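# Hang the ball-filled shallow basket on the stand's peg

## Task

Get the shallow basket hanging from the stand's peg by its cord handle, with every single ball still inside the basket when it is left there; if any ball ends up outside, the goal is not met.

## Robot and tools

Robot: two arms, left_arm and right_arm, each with a parallel gripper. Base positions in the scene frame: left_arm (-0.002, +0.246, +0.012) m, right_arm (+0.026, -0.339, +0.021) m, both turned only slightly about z. Joint limits (rad), base to hand: waist -2.618 to 3.054, shoulder 0 to 3.142, elbow 0 to 3.142 (fully straight at 2.901), wrist pitch -1.571 to 1.571, wrist yaw -1.571 to 1.571, wrist roll -2.094 to 2.094. The fingers point along the gripper's +z axis and spread along its y axis. The reported hand point sits between the pads, roughly 1 cm short of the fingertips.

Frames: the scene frame has its origin at table-top height, halfway between the two nominal bases; +z is up, +x points out over the table, and left_arm is on the +y side (arm names do not match image left/right). Each arm reports its hand pose, velocities and wrist-camera pose in its own base frame. Fixed cameras and the table use the scene frame. Motion offsets are taken along the axes of that arm's current Hand target.

execute_actions(actions, cameras): actions is a list of actions; each action holds 1 to 15 rows, each row one control step of 1/30 s. If fewer than 15 rows are given, the final row repeats to fill 15. Every row has 14 numbers, each in [-1, 1]: left_arm dx, dy, dz, rx, ry, rz, opening, then the same seven for right_arm, even when one arm stays still. The six pose numbers are an offset, not a pose: 1.0 equals 0.6 m of travel or 180 degrees of turn, and rx, ry, rz form one rotation vector. All rows in one action are measured from the Hand target as it was when that action began, so sending the same offset again moves the hand further. Six zeros re-commands the current Hand target. The opening is absolute: +1 fully open (0.094 m), -1 shut. Images return only when actions is empty or cameras names some; cameras accepts names, ["all"], or [] for none; an unknown name voids the call.

move(target, speed, blend, opening_speed, grip_force, blocking, cameras): target is one 14-number row laid out as above, or a list of up to 15 such rows; every row is an offset from the same starting Hand targets, not from the previous row. Grippers travel in straight lines, turning the shorter way, all finishing together; the whole move is capped at 10 s. speed is the top hand speed in m/s, 0.002 to 2.9 (default 0.25), with rotation capped at twice that in rad/s; give one value or one per target row. blend (m) rounds corners between rows; 0 means stop at each. opening_speed (per second on the -1..+1 scale, at least 0.2) makes the fingers change gradually, useful for fragile items. grip_force sets the per-pad force cap in newtons, 10 to 50, one value or one per arm; it persists, and lower values close slowly. blocking=false returns after about 0.5 s while motion continues. Paths do not avoid obstacles or the other arm; faster moves lag and overshoot more. The result adds a move: line saying how it ended (done, off_target, moving, held, fault) and limits such as limits=paced (pose clipped) or limits=held (steps withheld). An arm not named there finished within 10 mm and 2 degrees. Neither done nor off_target tells you whether something is being touched.

wait(seconds 0 to 10) lets time pass with commands held; a running move keeps going. stop brakes a running move. zoom_image(camera, region) enlarges [x0, y0, x1, y1] pixels of the latest image from cam_high, cam_low, cam_left_wrist or cam_right_wrist (each 672x504), at most 504 wide and 504 high. finished_scene(scene) ends the current scene, given its number; it cannot be undone, and the basket must stay hung with all balls in without help.

Results: end_effector_position (m) and end_effector_quat_wxyz per arm in its base frame; Hand target (the last commanded pose after clipping, which the next offsets start from); Tool commands; grip_measured (finger opening on the -1..+1 scale, reading a bit wide when empty and a little narrower than a hard held part); Joint positions (last entry is the opening in metres); Joint velocities, possibly reported as within noise; joint torques, which include the arm's own weight. Hands often rest a few centimetres from their commanded pose because of friction or load; a follow-up command, even all zeros, asks again, and a remaining gap can be sent as an explicit offset. Orientation commands are clipped to within 40 degrees of the current one each step.

Gripping: once the pads touch, squeeze rises about 1 N per 0.001 below the contact reading and then jumps to the force cap; close slowly on soft items. To release, command an opening clearly above grip_measured.

Avoid: dropping the basket or spilling balls, releasing anything still moving, fast impacts, hard pushes against fixed or heavy things, and anything leaving the table. Never let the grippers, housings or wrist cameras contact each other or grip the other arm's fingers; the clearance check does not guard that. Keep objects and fixtures off the camera cables. Route paths around, not close past, an arm's own base. A blocked arm keeps pressing until commanded back past its gripper. Holding loads, staying stretched out or straining at unreachable poses heats motors: MOTOR HOT appears near 75 °C, an OVER-TEMPERATURE FAULT at 90 °C folds and idles that arm, and at 100 °C it collapses. Loose objects may get brief outside shoves. Camera calibrations are approximate, good to roughly a centimetre near image centre.

Each tool is called as name(argument=value, ...), one argument or row to a line, values as JSON.

## Session

execute_actions(
  actions=[],
)

Scene clock: 0.00 s.
left_arm: end_effector_position=(+0.4030, +0.0364, +0.1584) grip_measured=+1.000 end_effector_quat_wxyz=(+0.579, -0.102, +0.775, +0.231) | right_arm: end_effector_position=(+0.3164, -0.0273, +0.1805) grip_measured=+1.000 end_effector_quat_wxyz=(+0.615, +0.138, +0.775, +0.045)
Joint positions: left_arm=[-0.2 1.472 0.533 0.645 -0.688 0.059 0.094] | right_arm=[-0.071 0.764 0.282 0.24 0.032 0.257 0.094]
Joint velocities: within noise
Joint torques (N m): no reading
Heat: left arm: 33 °C; right arm: 38 °C.
Hand target: left_arm +0.4053, +0.0364, +0.1702; +0.592, -0.110, +0.766, +0.227 | right_arm +0.3179, -0.0275, +0.1916; +0.627, +0.136, +0.766, +0.045
Tool commands: left_gripper/opening=+1.0 right_gripper/opening=+1.0

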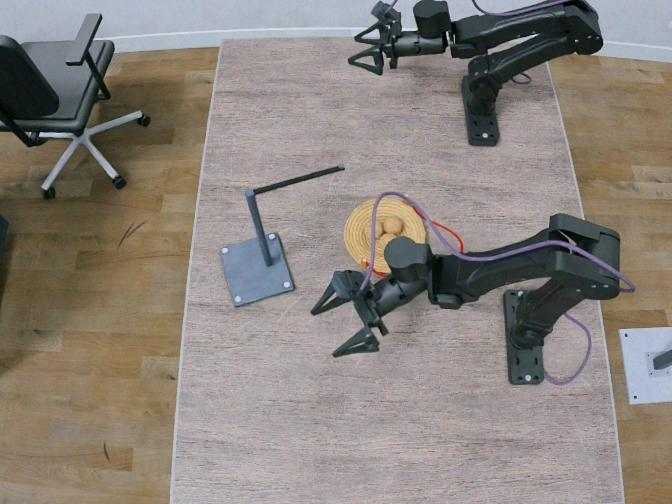

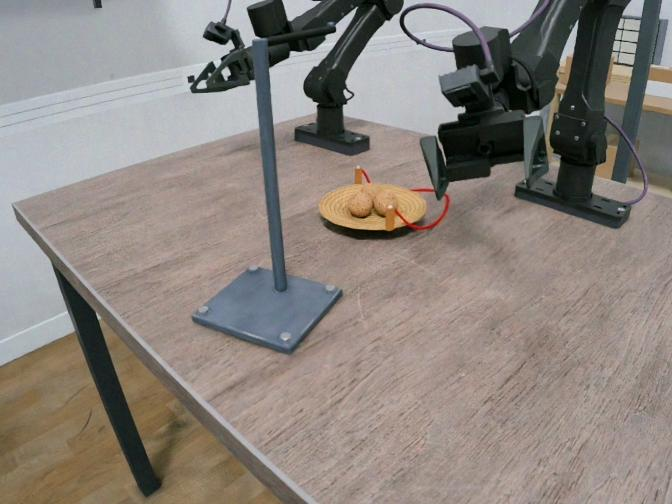

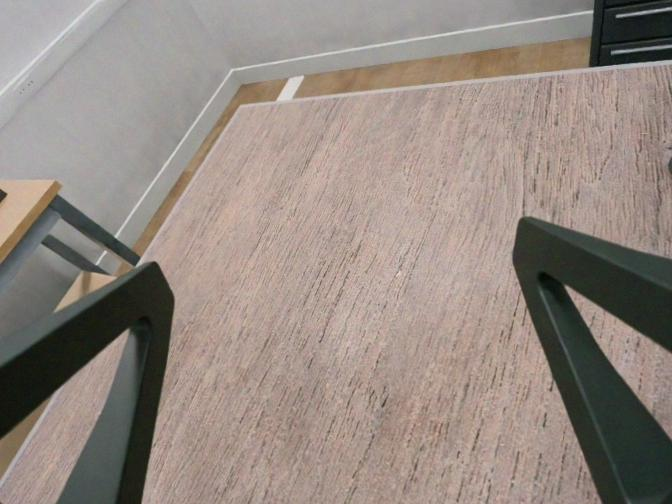

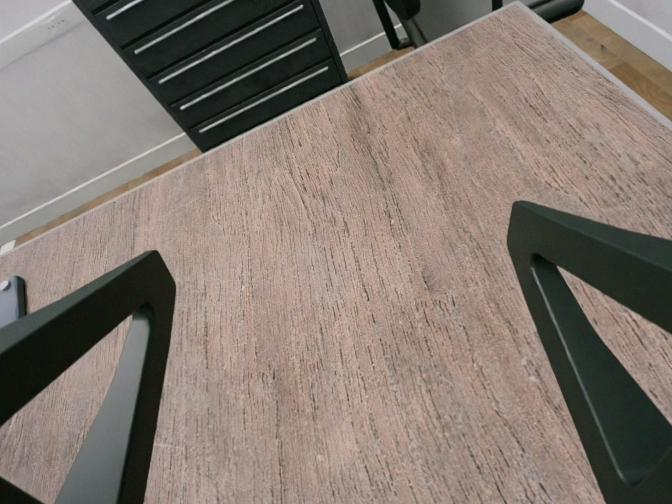

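zoom_image(
  camera="cam_high",
  region=[320, 150, 488, 290],
)

zoom_image(
  camera="cam_low",
  region=[300, 140, 468, 266],
)

zoom_image(
  camera="cam_low",
  region=[180, 10, 370, 150],
)

Scaled by 3.000.

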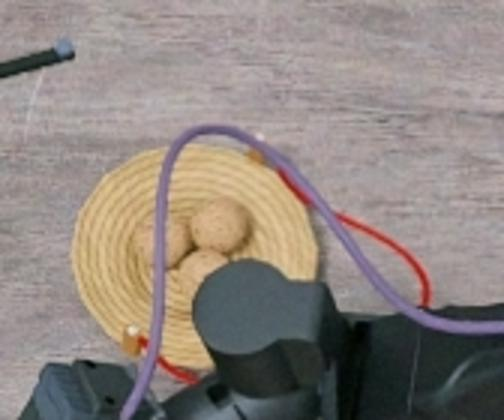

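Scaled by 3.000.

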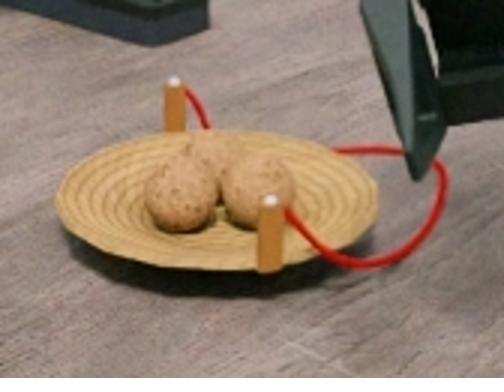

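Scaled by 2.653.

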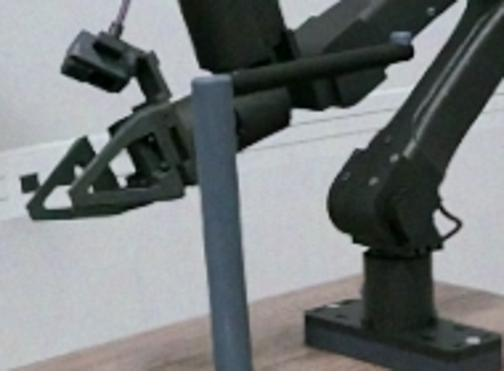

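move(
  target=[-0.0427,-0.0705,-0.5467,0.537,0.076,0.618,0.2,0,0,0,0,0,0,1],
  cameras=["all"],
)

Scene clock: 8.73 s.
left_arm: end_effector_position=(+0.1533, -0.1580, +0.2367) grip_measured=+0.202 end_effector_quat_wxyz=(+0.111, +0.865, +0.489, +0.034) | right_arm: end_effector_position=(+0.3164, -0.0273, +0.1804) grip_measured=+1.000 end_effector_quat_wxyz=(+0.615, +0.138, +0.775, +0.045)
Joint positions: left_arm=[-0.816 1.249 1.466 -1.557 -0.013 1.298 0.056] | right_arm=[-0.071 0.764 0.282 0.24 0.032 0.257 0.094]
Joint torques (N m): left_arm=[-0.39 -5.52 7.8 0.79 0.14 0.08] | right_arm=[0.01 -2.22 7.97 1.87 0.02 -0.05]
Heat: left arm: 34 °C; right arm: 39 °C.
Hand target: left_arm +0.1501, -0.1598, +0.2500; +0.000, +0.874, +0.486, -0.001 | right_arm +0.3179, -0.0275, +0.1916; +0.627, +0.136, +0.766, +0.045
Off the commanded pose: left_arm 0.014 m, 13 deg | right_arm 0.011 m, 2 deg.
joint sent to its limit (left arm) — joint 4 (wrist pitch), lower limit. The joint targets are off in orientation, not in position.
move: off_target (left_arm, right_arm)
camera_calibration:
cam_left_wrist: T_world_to_cam=[[-0.775522, 0.599388, -0.198243, 0.262867], [0.392839, 0.703975, 0.591689, -0.0815867], [0.49421, 0.38099, -0.781411, 0.272916], [0, 0, 0, 1]] pos_world=[0.101032, -0.204103, 0.313646]
cam_right_wrist: T_world_to_cam=[[-0.236135, -0.910423, -0.339661, 0.110565], [-0.752952, 0.392388, -0.528295, 0.347191], [0.614251, 0.131, -0.778161, 0.0495856], [0, 0, 0, 1]] pos_world=[0.257068, -0.0420687, 0.25956]

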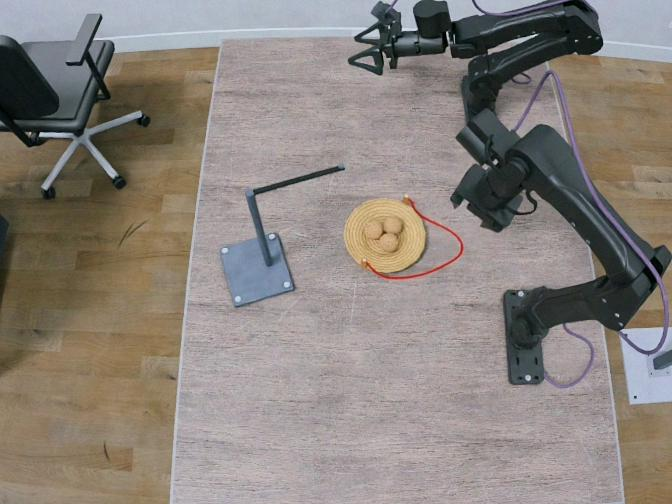

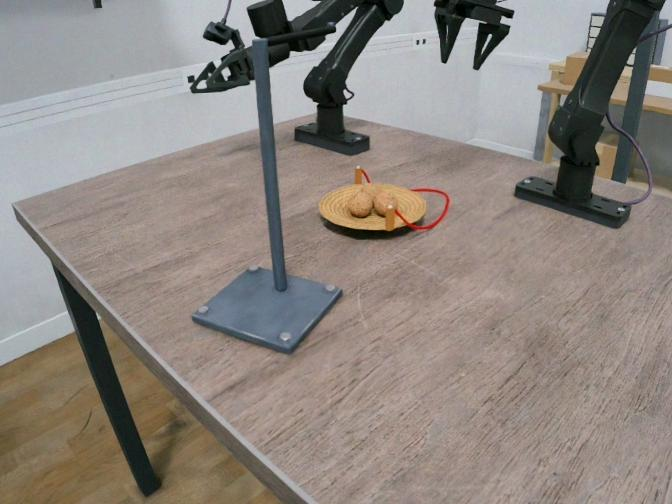

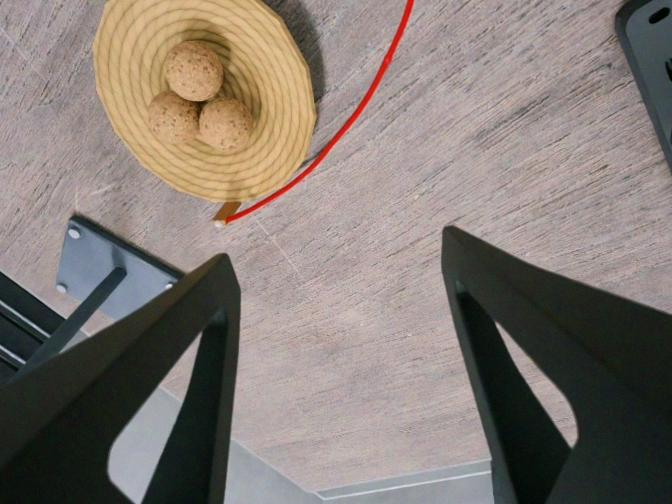

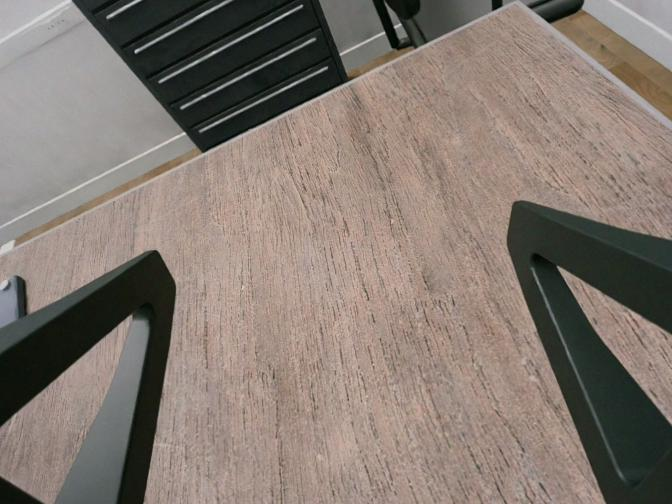

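move(
  target=[-0.037,0.013,0.233,0,0,0,0.2,0,0,0,0,0,0,1],
  cameras=["cam_high","cam_low","cam_left_wrist"],
)

Scene clock: 10.77 s.
left_arm: end_effector_position=(+0.1467, -0.1791, +0.1107) grip_measured=+0.202 end_effector_quat_wxyz=(-0.005, +0.874, +0.485, +0.006) | right_arm: end_effector_position=(+0.3164, -0.0273, +0.1804) grip_measured=+1.000 end_effector_quat_wxyz=(+0.615, +0.138, +0.775, +0.045)
Joint positions: left_arm=[-0.899 1.427 1.112 -1.264 -0.013 1.23 0.056] | right_arm=[-0.071 0.764 0.282 0.24 0.032 0.257 0.094]
Joint torques (N m): left_arm=[-0.47 -5.65 5.18 0.5 0.15 -0.07] | right_arm=[-0.09 -2.26 7.69 1.83 0.06 -0.03]
Heat: left arm: 34 °C; right arm: 40 °C.
Hand target: left_arm +0.1448, -0.1829, +0.1102; +0.000, +0.874, +0.486, -0.001 | right_arm +0.3179, -0.0275, +0.1916; +0.627, +0.136, +0.766, +0.045
Off the commanded pose: left_arm 0.004 m, 1 deg | right_arm 0.011 m, 2 deg.
move: off_target (right_arm)
camera_calibration:
cam_left_wrist: T_world_to_cam=[[-0.779845, 0.624905, 0.0365413, 0.224557], [0.502007, 0.589469, 0.632863, -0.0306937], [0.373939, 0.511879, -0.773401, 0.225916], [0, 0, 0, 1]] pos_world=[0.10605, -0.237875, 0.185943]
Images, in order (width x height): cam_high 672x504, cam_low 672x504, cam_left_wrist 672x504.

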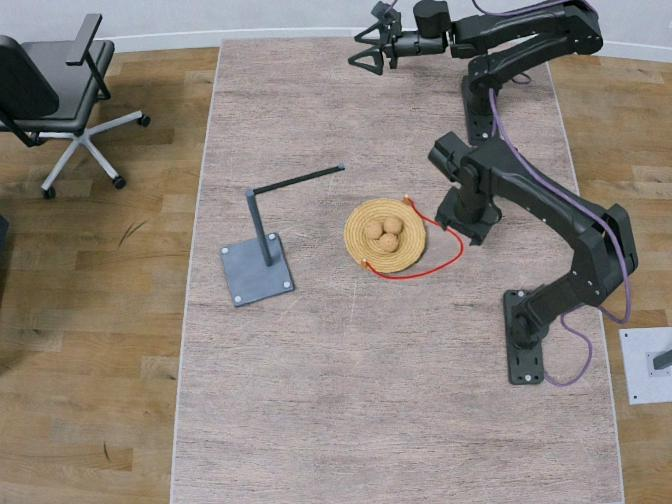

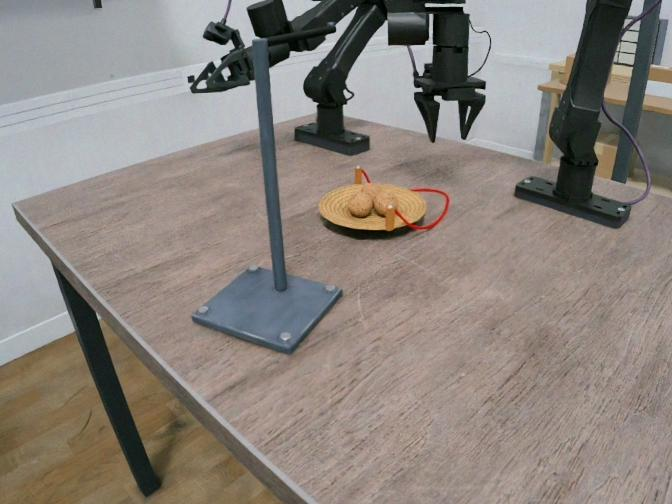

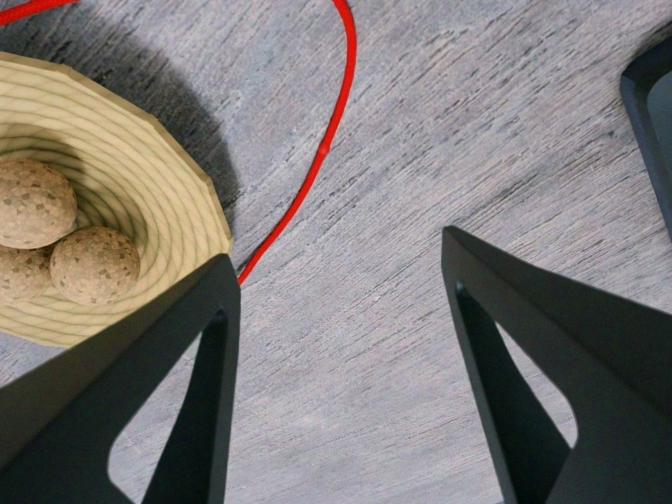

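move(
  target=[0,0,0.175,0,0,0,0.2,0,0,0,0,0,0,1],
  speed=0.12,
  cameras=["cam_low","cam_left_wrist"],
)

zoom_image(
  camera="cam_low",
  region=[350, 120, 518, 246],
)

Scene clock: 12.80 s.
left_arm: end_effector_position=(+0.1480, -0.1807, +0.0086) grip_measured=+0.202 end_effector_quat_wxyz=(+0.001, +0.874, +0.485, +0.007) | right_arm: end_effector_position=(+0.3164, -0.0273, +0.1804) grip_measured=+1.000 end_effector_quat_wxyz=(+0.615, +0.138, +0.775, +0.045)
Joint positions: left_arm=[-0.899 1.543 0.792 -0.815 -0.013 1.23 0.056] | right_arm=[-0.071 0.764 0.282 0.24 0.032 0.257 0.094]
Joint torques (N m): left_arm=[-0.5 -5.3 4.3 0.55 0.14 -0.08] | right_arm=[-0.06 -2.36 7.88 1.9 0.04 -0.06]
Heat: left arm: 34 °C; right arm: 40 °C.
Hand target: left_arm +0.1448, -0.1830, +0.0052; +0.000, +0.874, +0.486, -0.001 | right_arm +0.3179, -0.0275, +0.1916; +0.627, +0.136, +0.766, +0.045
Off the commanded pose: left_arm 0.005 m, 1 deg | right_arm 0.011 m, 2 deg.
move: off_target (right_arm)
camera_calibration:
cam_left_wrist: T_world_to_cam=[[-0.780081, 0.625177, 0.0250458, 0.230584], [0.497349, 0.595297, 0.631083, 0.0360027], [0.379629, 0.504752, -0.775311, 0.145193], [0, 0, 0, 1]] pos_world=[0.106849, -0.238875, 0.0840737]
Images, in order (width x height): cam_low 672x504, cam_left_wrist 672x504.

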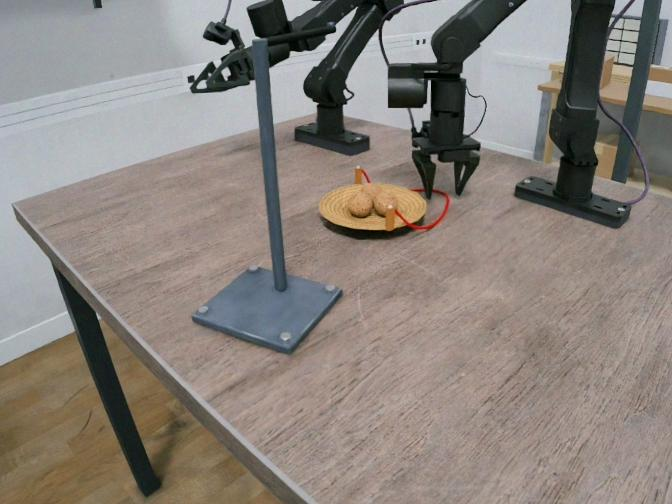

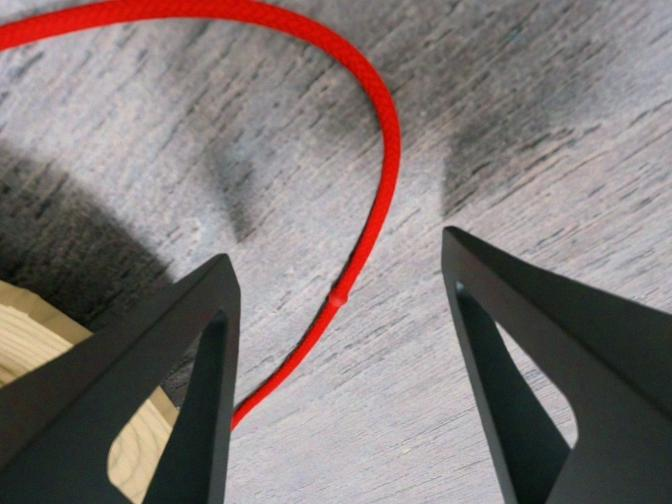

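Scaled by 3.000.

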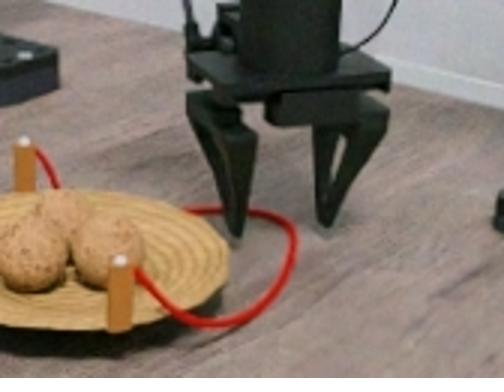

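move(
  target=[-0.012,0.01,0.0125,0,0,0,0.2,0,0,0,0,0,0,1],
  speed=0.05,
)

move(
  target=[0,0,0,0,0,0,-1,0,0,0,0,0,0,1],
  cameras=["all"],
  opening_speed=0.6,
)

zoom_image(
  camera="cam_low",
  region=[350, 120, 518, 246],
)

Scene clock: 14.70 s.
left_arm: end_effector_position=(+0.1465, -0.1862, -0.0013) grip_measured=+0.202 end_effector_quat_wxyz=(-0.005, +0.874, +0.485, +0.006) | right_arm: end_effector_position=(+0.3164, -0.0273, +0.1804) grip_measured=+1.000 end_effector_quat_wxyz=(+0.615, +0.138, +0.775, +0.045)
Joint positions: left_arm=[-0.918 1.589 0.792 -0.781 -0.013 1.21 0.056] | right_arm=[-0.071 0.764 0.282 0.24 0.032 0.257 0.094]
Joint torques (N m): left_arm=[-0.5 -5.48 5.31 0.56 0.14 -0.09] | right_arm=[-0.03 -2 7.72 1.79 0.01 -0.01]
Heat: left arm: 34 °C; right arm: 40 °C.
Hand target: left_arm +0.1461, -0.1923, -0.0023; +0.000, +0.874, +0.486, -0.001 | right_arm +0.3179, -0.0275, +0.1916; +0.627, +0.136, +0.766, +0.045
Off the commanded pose: left_arm 0.006 m, 1 deg | right_arm 0.011 m, 2 deg.
move: off_target (right_arm)

Scene clock: 16.90 s.
left_arm: end_effector_position=(+0.1465, -0.1863, -0.0013) grip_measured=-0.927 end_effector_quat_wxyz=(-0.004, +0.874, +0.485, +0.006) | right_arm: end_effector_position=(+0.3164, -0.0273, +0.1804) grip_measured=+1.000 end_effector_quat_wxyz=(+0.615, +0.138, +0.775, +0.045)
Joint positions: left_arm=[-0.918 1.589 0.792 -0.781 -0.013 1.209 0.003] | right_arm=[-0.071 0.764 0.282 0.24 0.032 0.257 0.094]
Joint torques (N m): left_arm=[-0.51 -5.46 5.31 0.55 0.14 -0.07] | right_arm=[0.01 -2.21 7.92 1.88 0.03 -0.05]
Heat: left arm: 34 °C; right arm: 40 °C.
Hand target: left_arm +0.1461, -0.1923, -0.0023; +0.000, +0.874, +0.486, -0.001 | right_arm +0.3179, -0.0275, +0.1916; +0.627, +0.136, +0.766, +0.045
Off the commanded pose: left_arm 0.006 m, 1 deg | right_arm 0.011 m, 2 deg.
move: off_target (right_arm)
camera_calibration:
cam_left_wrist: T_world_to_cam=[[-0.780379, 0.624297, 0.035529, 0.233055], [0.501027, 0.590272, 0.63289, 0.0447769], [0.37414, 0.511695, -0.773426, 0.142954], [0, 0, 0, 1]] pos_world=[0.105952, -0.245075, 0.0739452]
cam_right_wrist: T_world_to_cam=[[-0.236135, -0.910423, -0.339661, 0.110565], [-0.752952, 0.392388, -0.528295, 0.347191], [0.614251, 0.131, -0.778161, 0.0495856], [0, 0, 0, 1]] pos_world=[0.257068, -0.0420687, 0.25956]

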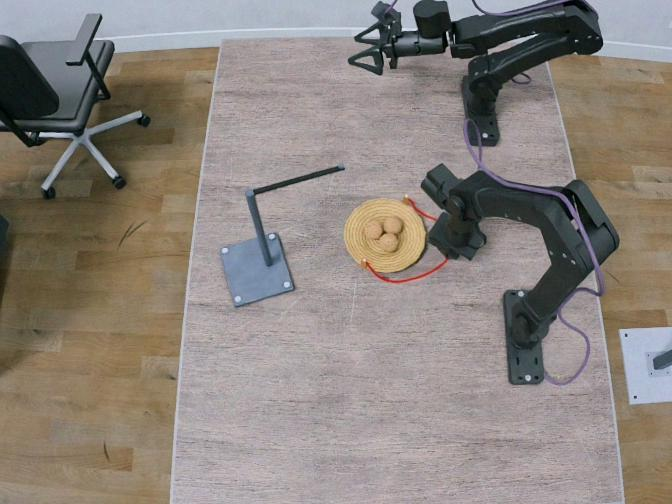

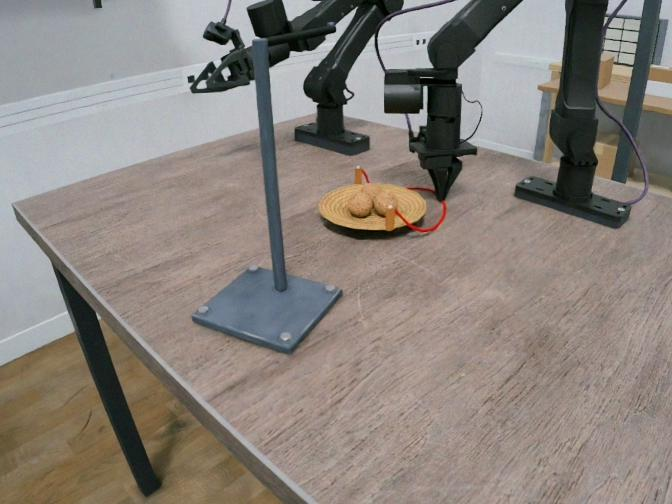

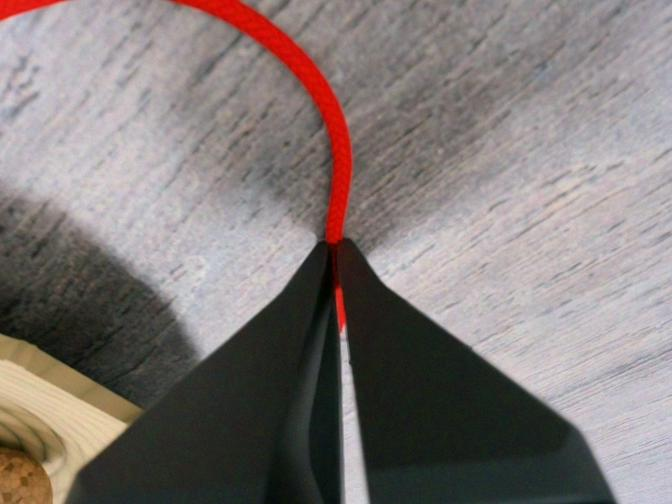

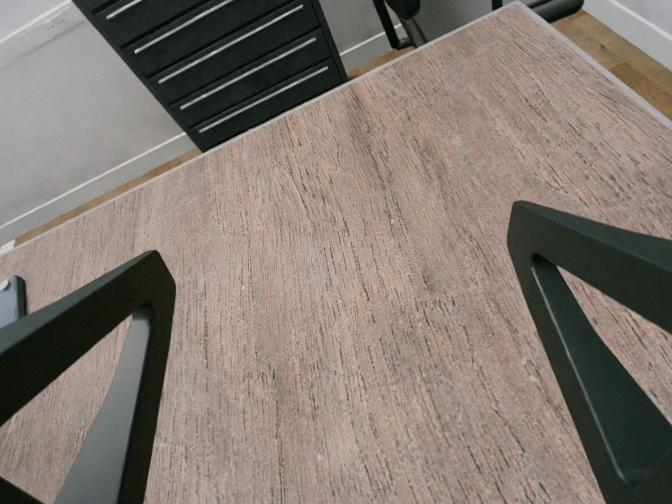

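Scaled by 3.000.

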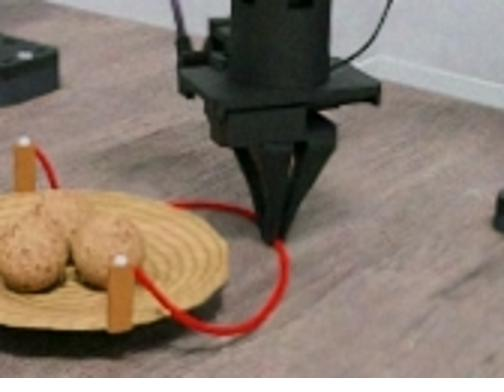

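move(
  target=[
    [0.029,0.088,-0.203,0,0,0,-1,0,0,0,0,0,0,1],
    [0.0745,0.2325,-0.312,0,0,0,-1,0,0,0,0,0,0,1],
  ],
  blend=[0.02,0],
  speed=0.15,
  cameras=["cam_high","cam_low","cam_left_wrist"],
)

zoom_image(
  camera="cam_low",
  region=[290, 80, 480, 246],
)

Scene clock: 19.63 s.
left_arm: end_effector_position=(+0.2864, -0.2240, +0.1828) grip_measured=-0.930 end_effector_quat_wxyz=(+0.018, +0.872, +0.490, +0.014) | right_arm: end_effector_position=(+0.3164, -0.0273, +0.1804) grip_measured=+1.000 end_effector_quat_wxyz=(+0.615, +0.138, +0.775, +0.045)
Joint positions: left_arm=[-0.673 1.916 1.941 -1.552 -0.012 1.445 0.003] | right_arm=[-0.071 0.764 0.282 0.24 0.032 0.257 0.094]
Joint torques (N m): left_arm=[0.1 -8.94 8.01 0.4 0.13 0.09] | right_arm=[0.06 -2.28 7.91 1.79 0.04 -0.11]
Heat: left arm: 34 °C; right arm: 40 °C.
Hand target: left_arm +0.2883, -0.2278, +0.1849; +0.000, +0.874, +0.486, -0.001 | right_arm +0.3179, -0.0275, +0.1916; +0.627, +0.136, +0.766, +0.045
Off the commanded pose: left_arm 0.005 m, 3 deg | right_arm 0.011 m, 2 deg.
joint sent to its limit (left arm) — joint 4 (wrist pitch), lower limit. The joint targets are off in orientation, not in position.
move: off_target (left_arm, right_arm)
camera_calibration:
cam_left_wrist: T_world_to_cam=[[-0.786938, 0.616916, -0.0119622, 0.368116], [0.47251, 0.614974, 0.631301, -0.105518], [0.396816, 0.491142, -0.775446, 0.241594], [0, 0, 0, 1]] pos_world=[0.243674, -0.280863, 0.25836]
Images, in order (width x height): cam_high 672x504, cam_low 672x504, cam_left_wrist 672x504.

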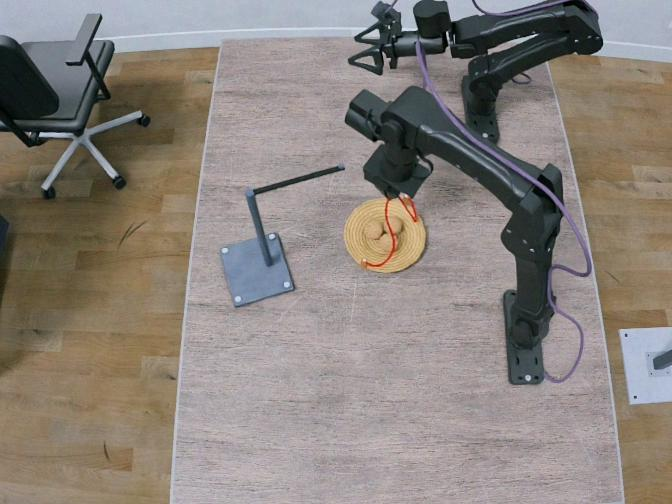

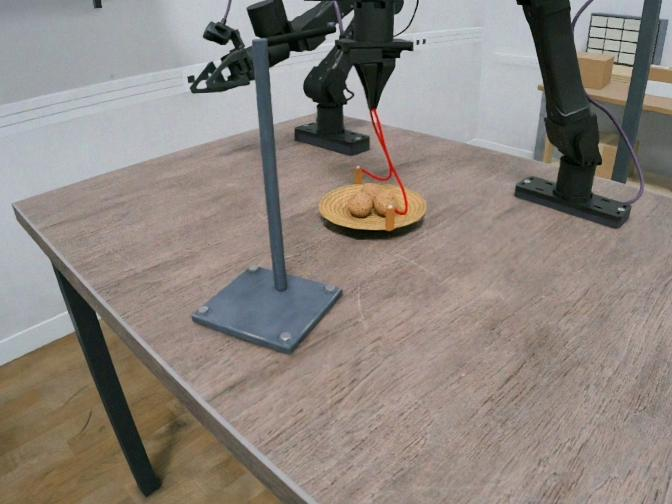

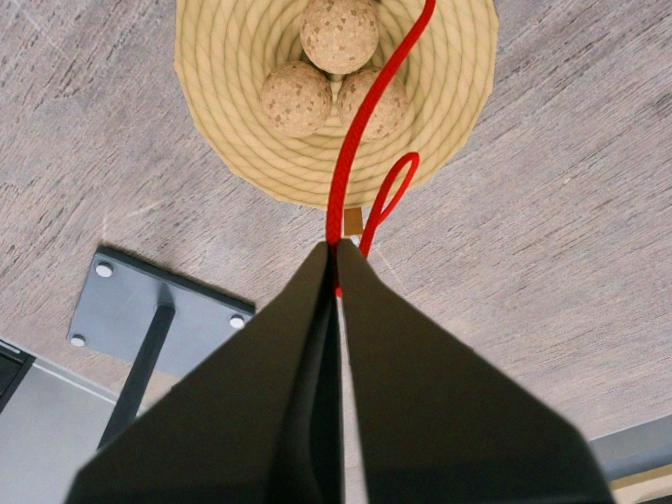

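Scaled by 2.653.

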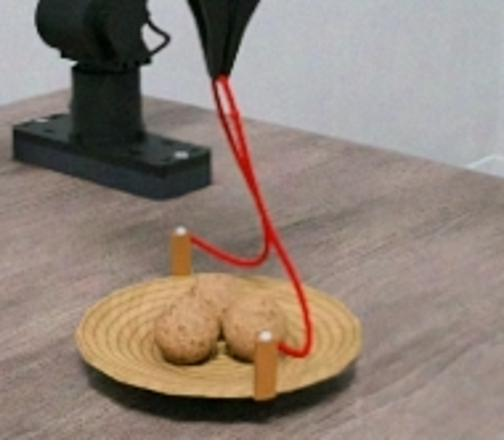

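move(
  target=[0,0,-0.075,-0.194,0.0119,-0.0376,-1,0,0,0,0,0,0,1],
  speed=0.12,
  cameras=["cam_high","cam_low","cam_left_wrist"],
)

zoom_image(
  camera="cam_low",
  region=[290, 80, 480, 246],
)

Scene clock: 23.60 s.
left_arm: end_effector_position=(+0.2904, -0.2276, +0.2178) grip_measured=-0.930 end_effector_quat_wxyz=(+0.231, +0.812, +0.512, +0.156) | right_arm: end_effector_position=(+0.3164, -0.0273, +0.1804) grip_measured=+1.000 end_effector_quat_wxyz=(+0.615, +0.138, +0.775, +0.045)
Joint positions: left_arm=[-0.755 1.469 1.425 -0.988 -0.181 1.311 0.003] | right_arm=[-0.071 0.764 0.282 0.24 0.032 0.257 0.094]
Joint torques (N m): left_arm=[-0.49 -10.14 5.37 1.58 -0.12 -0.11] | right_arm=[-0.06 -2.26 7.73 1.86 0.06 -0.07]
Heat: left arm: 34 °C; right arm: 40 °C.
Hand target: left_arm +0.2883, -0.2278, +0.2299; +0.254, +0.804, +0.513, +0.161 | right_arm +0.3179, -0.0275, +0.1916; +0.627, +0.136, +0.766, +0.045
Off the commanded pose: left_arm 0.012 m, 3 deg | right_arm 0.011 m, 2 deg.
move: off_target (left_arm, right_arm)
camera_calibration:
cam_left_wrist: T_world_to_cam=[[-0.719745, 0.478815, -0.502696, 0.429825], [0.110179, 0.793702, 0.598246, 0.02572], [0.68544, 0.375197, -0.624018, 0.125786], [0, 0, 0, 1]] pos_world=[0.220312, -0.273416, 0.279178]
Images, in order (width x height): cam_high 672x504, cam_low 672x504, cam_left_wrist 672x504.

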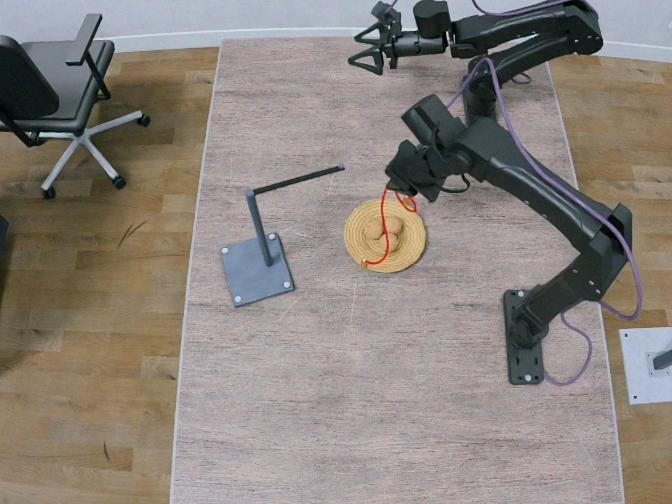

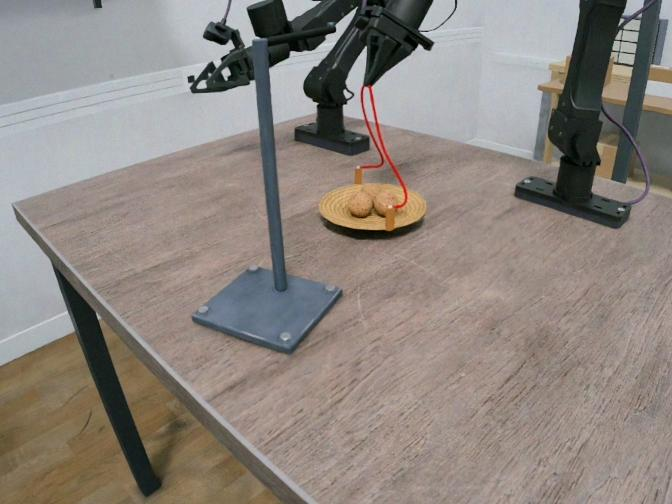

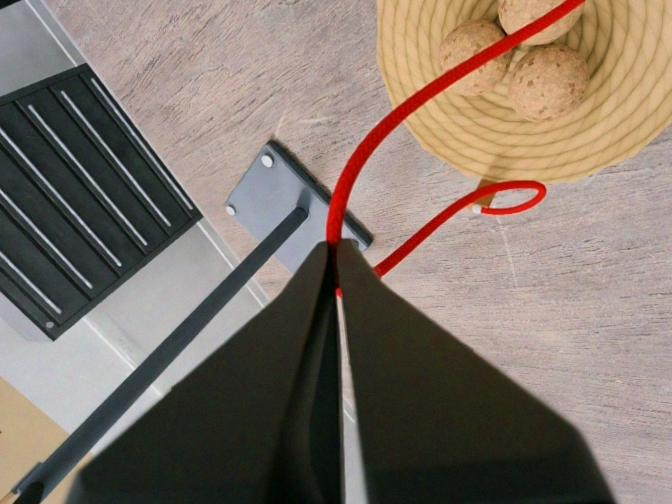

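Scaled by 2.653.

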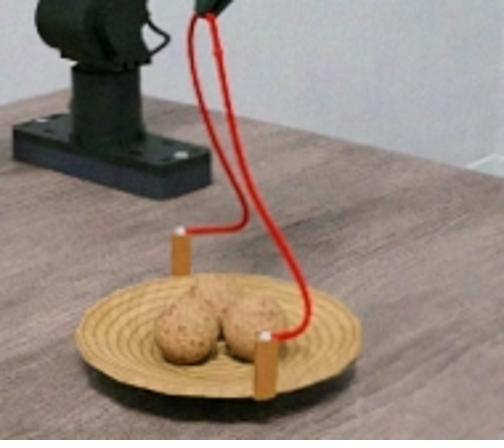

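move(
  target=[0,0.0383,-0.0546,0,0,0,-1,0,0,0,0,0,0,1],
  speed=0.06,
  cameras=["cam_low"],
)

zoom_image(
  camera="cam_low",
  region=[290, 60, 480, 246],
)

Scene clock: 25.13 s.
left_arm: end_effector_position=(+0.2861, -0.2234, +0.2608) grip_measured=-0.930 end_effector_quat_wxyz=(+0.243, +0.809, +0.512, +0.159) | right_arm: end_effector_position=(+0.3164, -0.0273, +0.1804) grip_measured=+1.000 end_effector_quat_wxyz=(+0.615, +0.138, +0.775, +0.045)
Joint positions: left_arm=[-0.755 1.469 1.588 -1.127 -0.181 1.311 0.003] | right_arm=[-0.071 0.764 0.282 0.24 0.032 0.257 0.094]
Joint torques (N m): left_arm=[-0.5 -5.85 8.91 1.39 -0.11 -0.11] | right_arm=[0.05 -2.22 7.97 1.8 0.05 -0.06]
Heat: left arm: 34 °C; right arm: 40 °C.
Hand target: left_arm +0.2883, -0.2278, +0.2699; +0.253, +0.804, +0.513, +0.161 | right_arm +0.3179, -0.0275, +0.1916; +0.627, +0.136, +0.766, +0.045
Off the commanded pose: left_arm 0.010 m, 1 deg | right_arm 0.011 m, 2 deg.
move: off_target (right_arm)
Images, in order (width x height): cam_low 672x504.

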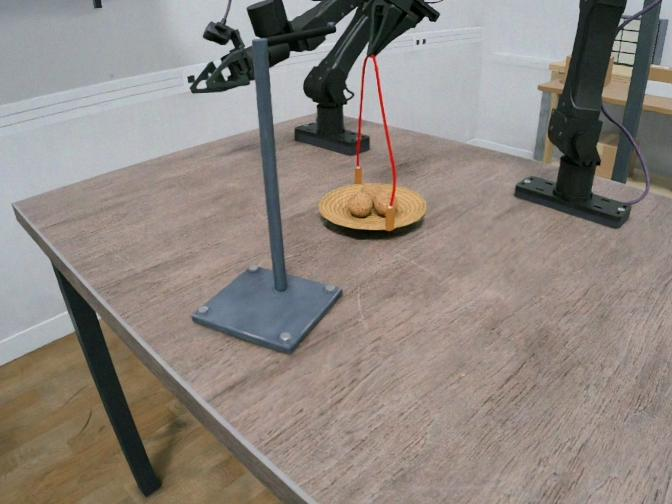

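Scaled by 2.653.

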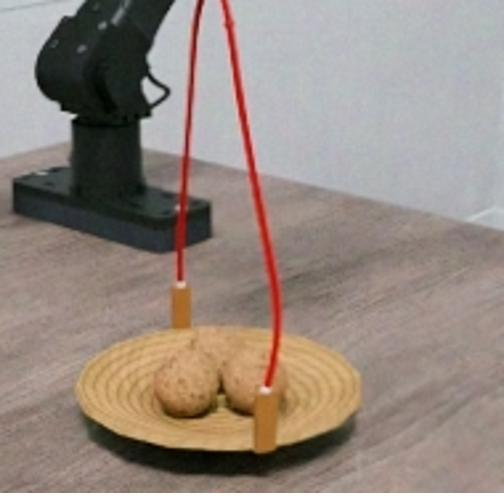

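move(
  target=[0,0.0192,-0.0273,0,0,0,-1,0,0,0,0,0,0,1],
  speed=0.03,
  cameras=["cam_low","cam_left_wrist"],
)

zoom_image(
  camera="cam_low",
  region=[290, 60, 480, 246],
)

Scene clock: 26.60 s.
left_arm: end_effector_position=(+0.2832, -0.2207, +0.2752) grip_measured=-0.930 end_effector_quat_wxyz=(+0.230, +0.812, +0.513, +0.156) | right_arm: end_effector_position=(+0.3164, -0.0273, +0.1804) grip_measured=+1.000 end_effector_quat_wxyz=(+0.615, +0.138, +0.775, +0.045)
Joint positions: left_arm=[-0.755 1.504 1.698 -1.229 -0.181 1.311 0.003] | right_arm=[-0.071 0.764 0.282 0.24 0.032 0.257 0.094]
Joint torques (N m): left_arm=[-0.49 -6.2 9.42 1.55 -0.11 -0.11] | right_arm=[-0.06 -2.37 7.62 1.82 0.03 -0.01]
Heat: left arm: 35 °C; right arm: 40 °C.
Hand target: left_arm +0.2884, -0.2278, +0.2898; +0.253, +0.804, +0.513, +0.161 | right_arm +0.3179, -0.0275, +0.1916; +0.627, +0.136, +0.766, +0.045
Off the commanded pose: left_arm 0.017 m, 3 deg | right_arm 0.011 m, 2 deg.
move: off_target (left_arm, right_arm)
camera_calibration:
cam_left_wrist: T_world_to_cam=[[-0.72071, 0.479705, -0.50046, 0.450124], [0.111064, 0.792493, 0.599683, -0.0141555], [0.684282, 0.376614, -0.624435, 0.16465], [0, 0, 0, 1]] pos_world=[0.213314, -0.266718, 0.336571]
Images, in order (width x height): cam_low 672x504, cam_left_wrist 672x504.

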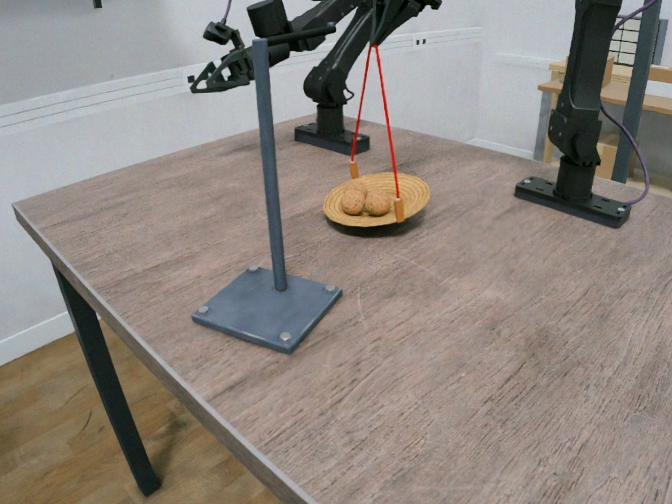

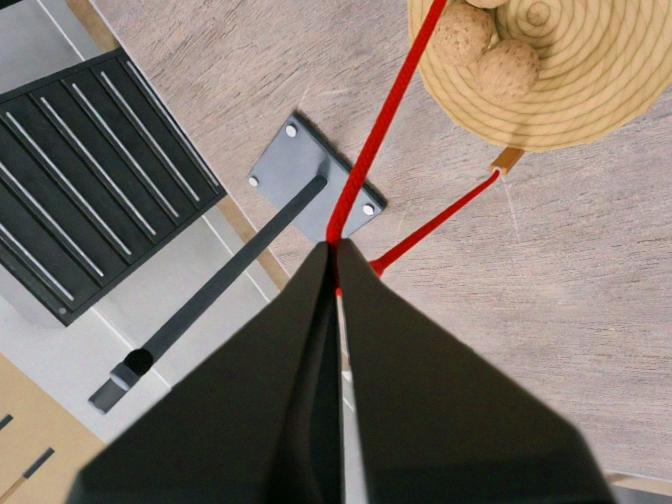

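Scaled by 2.653.

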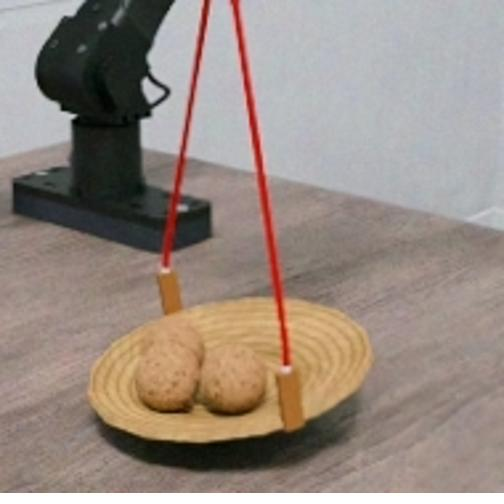

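move(
  target=[0,0.0142,-0.0202,0,0,0,-1,0,0,0,0,0,0,1],
  speed=0.03,
  cameras=["cam_low","cam_left_wrist","cam_high"],
)

zoom_image(
  camera="cam_low",
  region=[290, 60, 480, 246],
)

Scene clock: 28.33 s.
left_arm: end_effector_position=(+0.2837, -0.2211, +0.2906) grip_measured=-0.930 end_effector_quat_wxyz=(+0.230, +0.812, +0.513, +0.156) | right_arm: end_effector_position=(+0.3164, -0.0273, +0.1804) grip_measured=+1.000 end_effector_quat_wxyz=(+0.615, +0.138, +0.775, +0.045)
Joint positions: left_arm=[-0.755 1.533 1.794 -1.294 -0.181 1.311 0.003] | right_arm=[-0.071 0.764 0.282 0.24 0.032 0.257 0.094]
Joint torques (N m): left_arm=[-0.49 -6.26 9.22 1.55 -0.11 -0.11] | right_arm=[-0.08 -2.29 7.95 1.85 0.02 -0.06]
Heat: left arm: 35 °C; right arm: 40 °C.
Hand target: left_arm +0.2884, -0.2278, +0.3046; +0.253, +0.804, +0.513, +0.161 | right_arm +0.3179, -0.0275, +0.1916; +0.627, +0.136, +0.766, +0.045
Off the commanded pose: left_arm 0.016 m, 3 deg | right_arm 0.011 m, 2 deg.
move: off_target (left_arm, right_arm)
camera_calibration:
cam_left_wrist: T_world_to_cam=[[-0.720289, 0.479345, -0.501409, 0.458387], [0.110595, 0.792942, 0.599176, -0.0227102], [0.684801, 0.376126, -0.624161, 0.173876], [0, 0, 0, 1]] pos_world=[0.213613, -0.267117, 0.351974]
Images, in order (width x height): cam_high 672x504, cam_low 672x504, cam_left_wrist 672x504.

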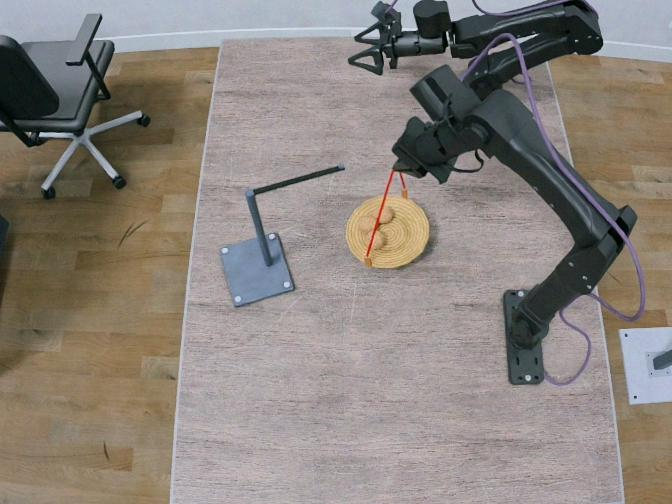

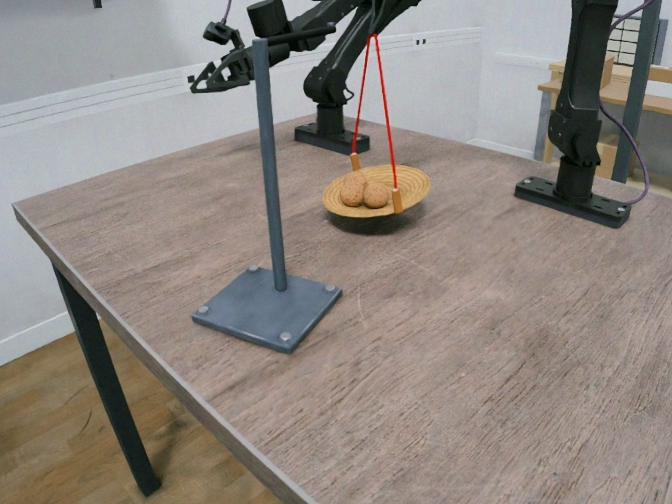

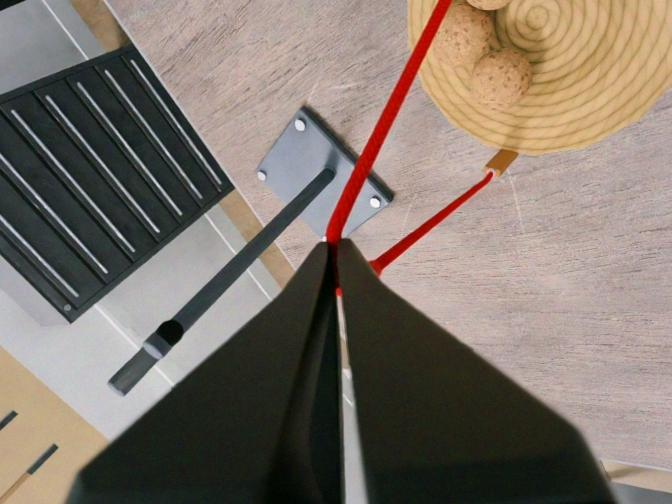

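Scaled by 2.653.

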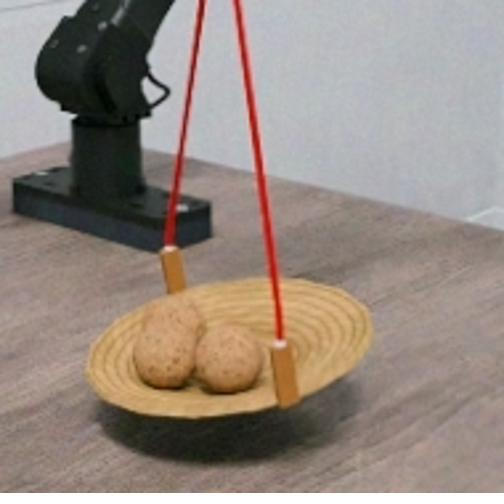

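move(
  target=[0.0113,0.1465,-0.069,0,0.0478,-0.0682,-1,0,0,0,0,0,0,1],
  speed=0.06,
  cameras=["cam_low","cam_left_wrist","cam_high"],
)

zoom_image(
  camera="cam_low",
  region=[230, 0, 450, 230],
)

Scene clock: 31.90 s.
left_arm: end_effector_position=(+0.3312, -0.2380, +0.3781) grip_measured=-0.930 end_effector_quat_wxyz=(+0.286, +0.728, +0.587, +0.207) | right_arm: end_effector_position=(+0.3164, -0.0273, +0.1804) grip_measured=+1.000 end_effector_quat_wxyz=(+0.615, +0.138, +0.775, +0.045)
Joint positions: left_arm=[-0.766 1.884 2.554 -1.583 -0.323 1.13 0.003] | right_arm=[-0.071 0.764 0.282 0.24 0.032 0.257 0.094]
Joint torques (N m): left_arm=[-0.53 -7.98 7.16 1.76 -0.27 -0.14] | right_arm=[0.24 -2.55 7.82 1.8 0 -0.03]
Heat: left arm: 35 °C; right arm: 40 °C.
Hand target: left_arm +0.3352, -0.2419, +0.3890; +0.230, +0.730, +0.614, +0.193 | right_arm +0.3179, -0.0275, +0.1916; +0.627, +0.136, +0.766, +0.045
Off the commanded pose: left_arm 0.012 m, 7 deg | right_arm 0.011 m, 2 deg.
joint read past its limit (left arm) — joint 4 (wrist pitch), lower limit.
joint sent to its limit (left arm) — joint 4 (wrist pitch), lower limit. The joint targets are off in orientation, not in position.
move: off_target (left_arm, right_arm)
camera_calibration:
cam_left_wrist: T_world_to_cam=[[-0.724416, 0.266477, -0.635776, 0.54602], [-0.139595, 0.846454, 0.513838, 0.0608997], [0.675081, 0.460983, -0.575986, 0.207431], [0, 0, 0, 1]] pos_world=[0.264014, -0.292673, 0.435331]
Images, in order (width x height): cam_high 672x504, cam_low 672x504, cam_left_wrist 672x504.

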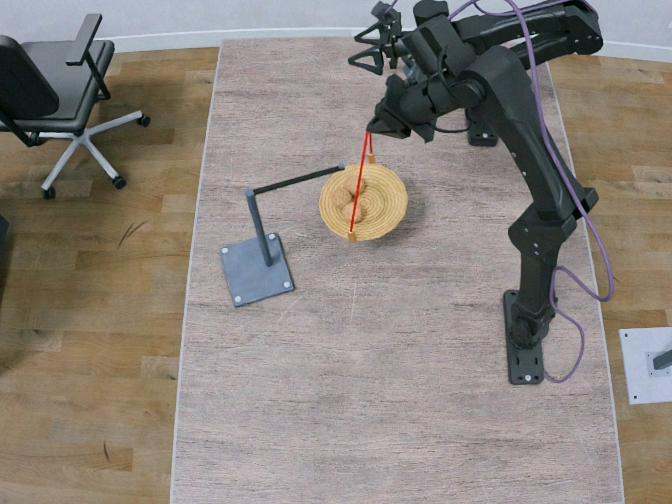

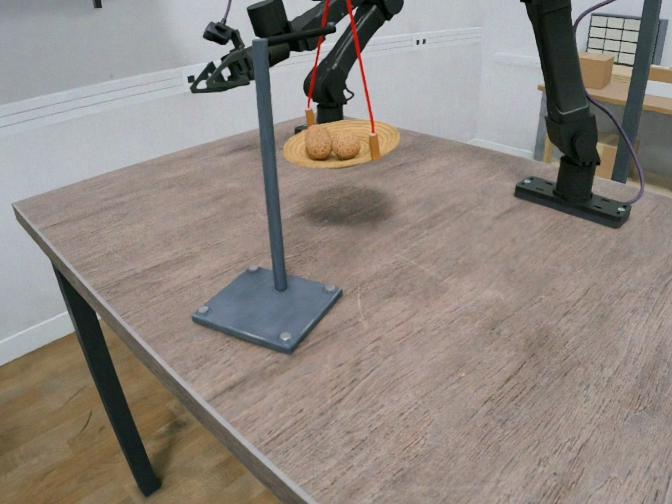

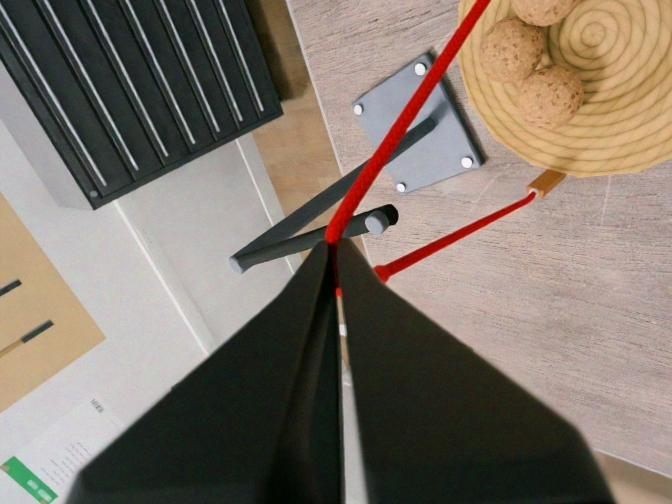

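Scaled by 2.191.

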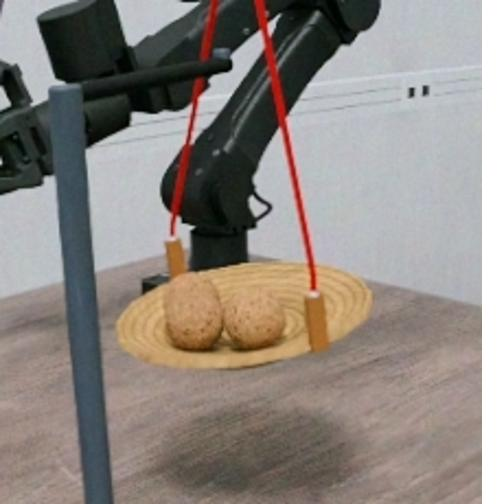

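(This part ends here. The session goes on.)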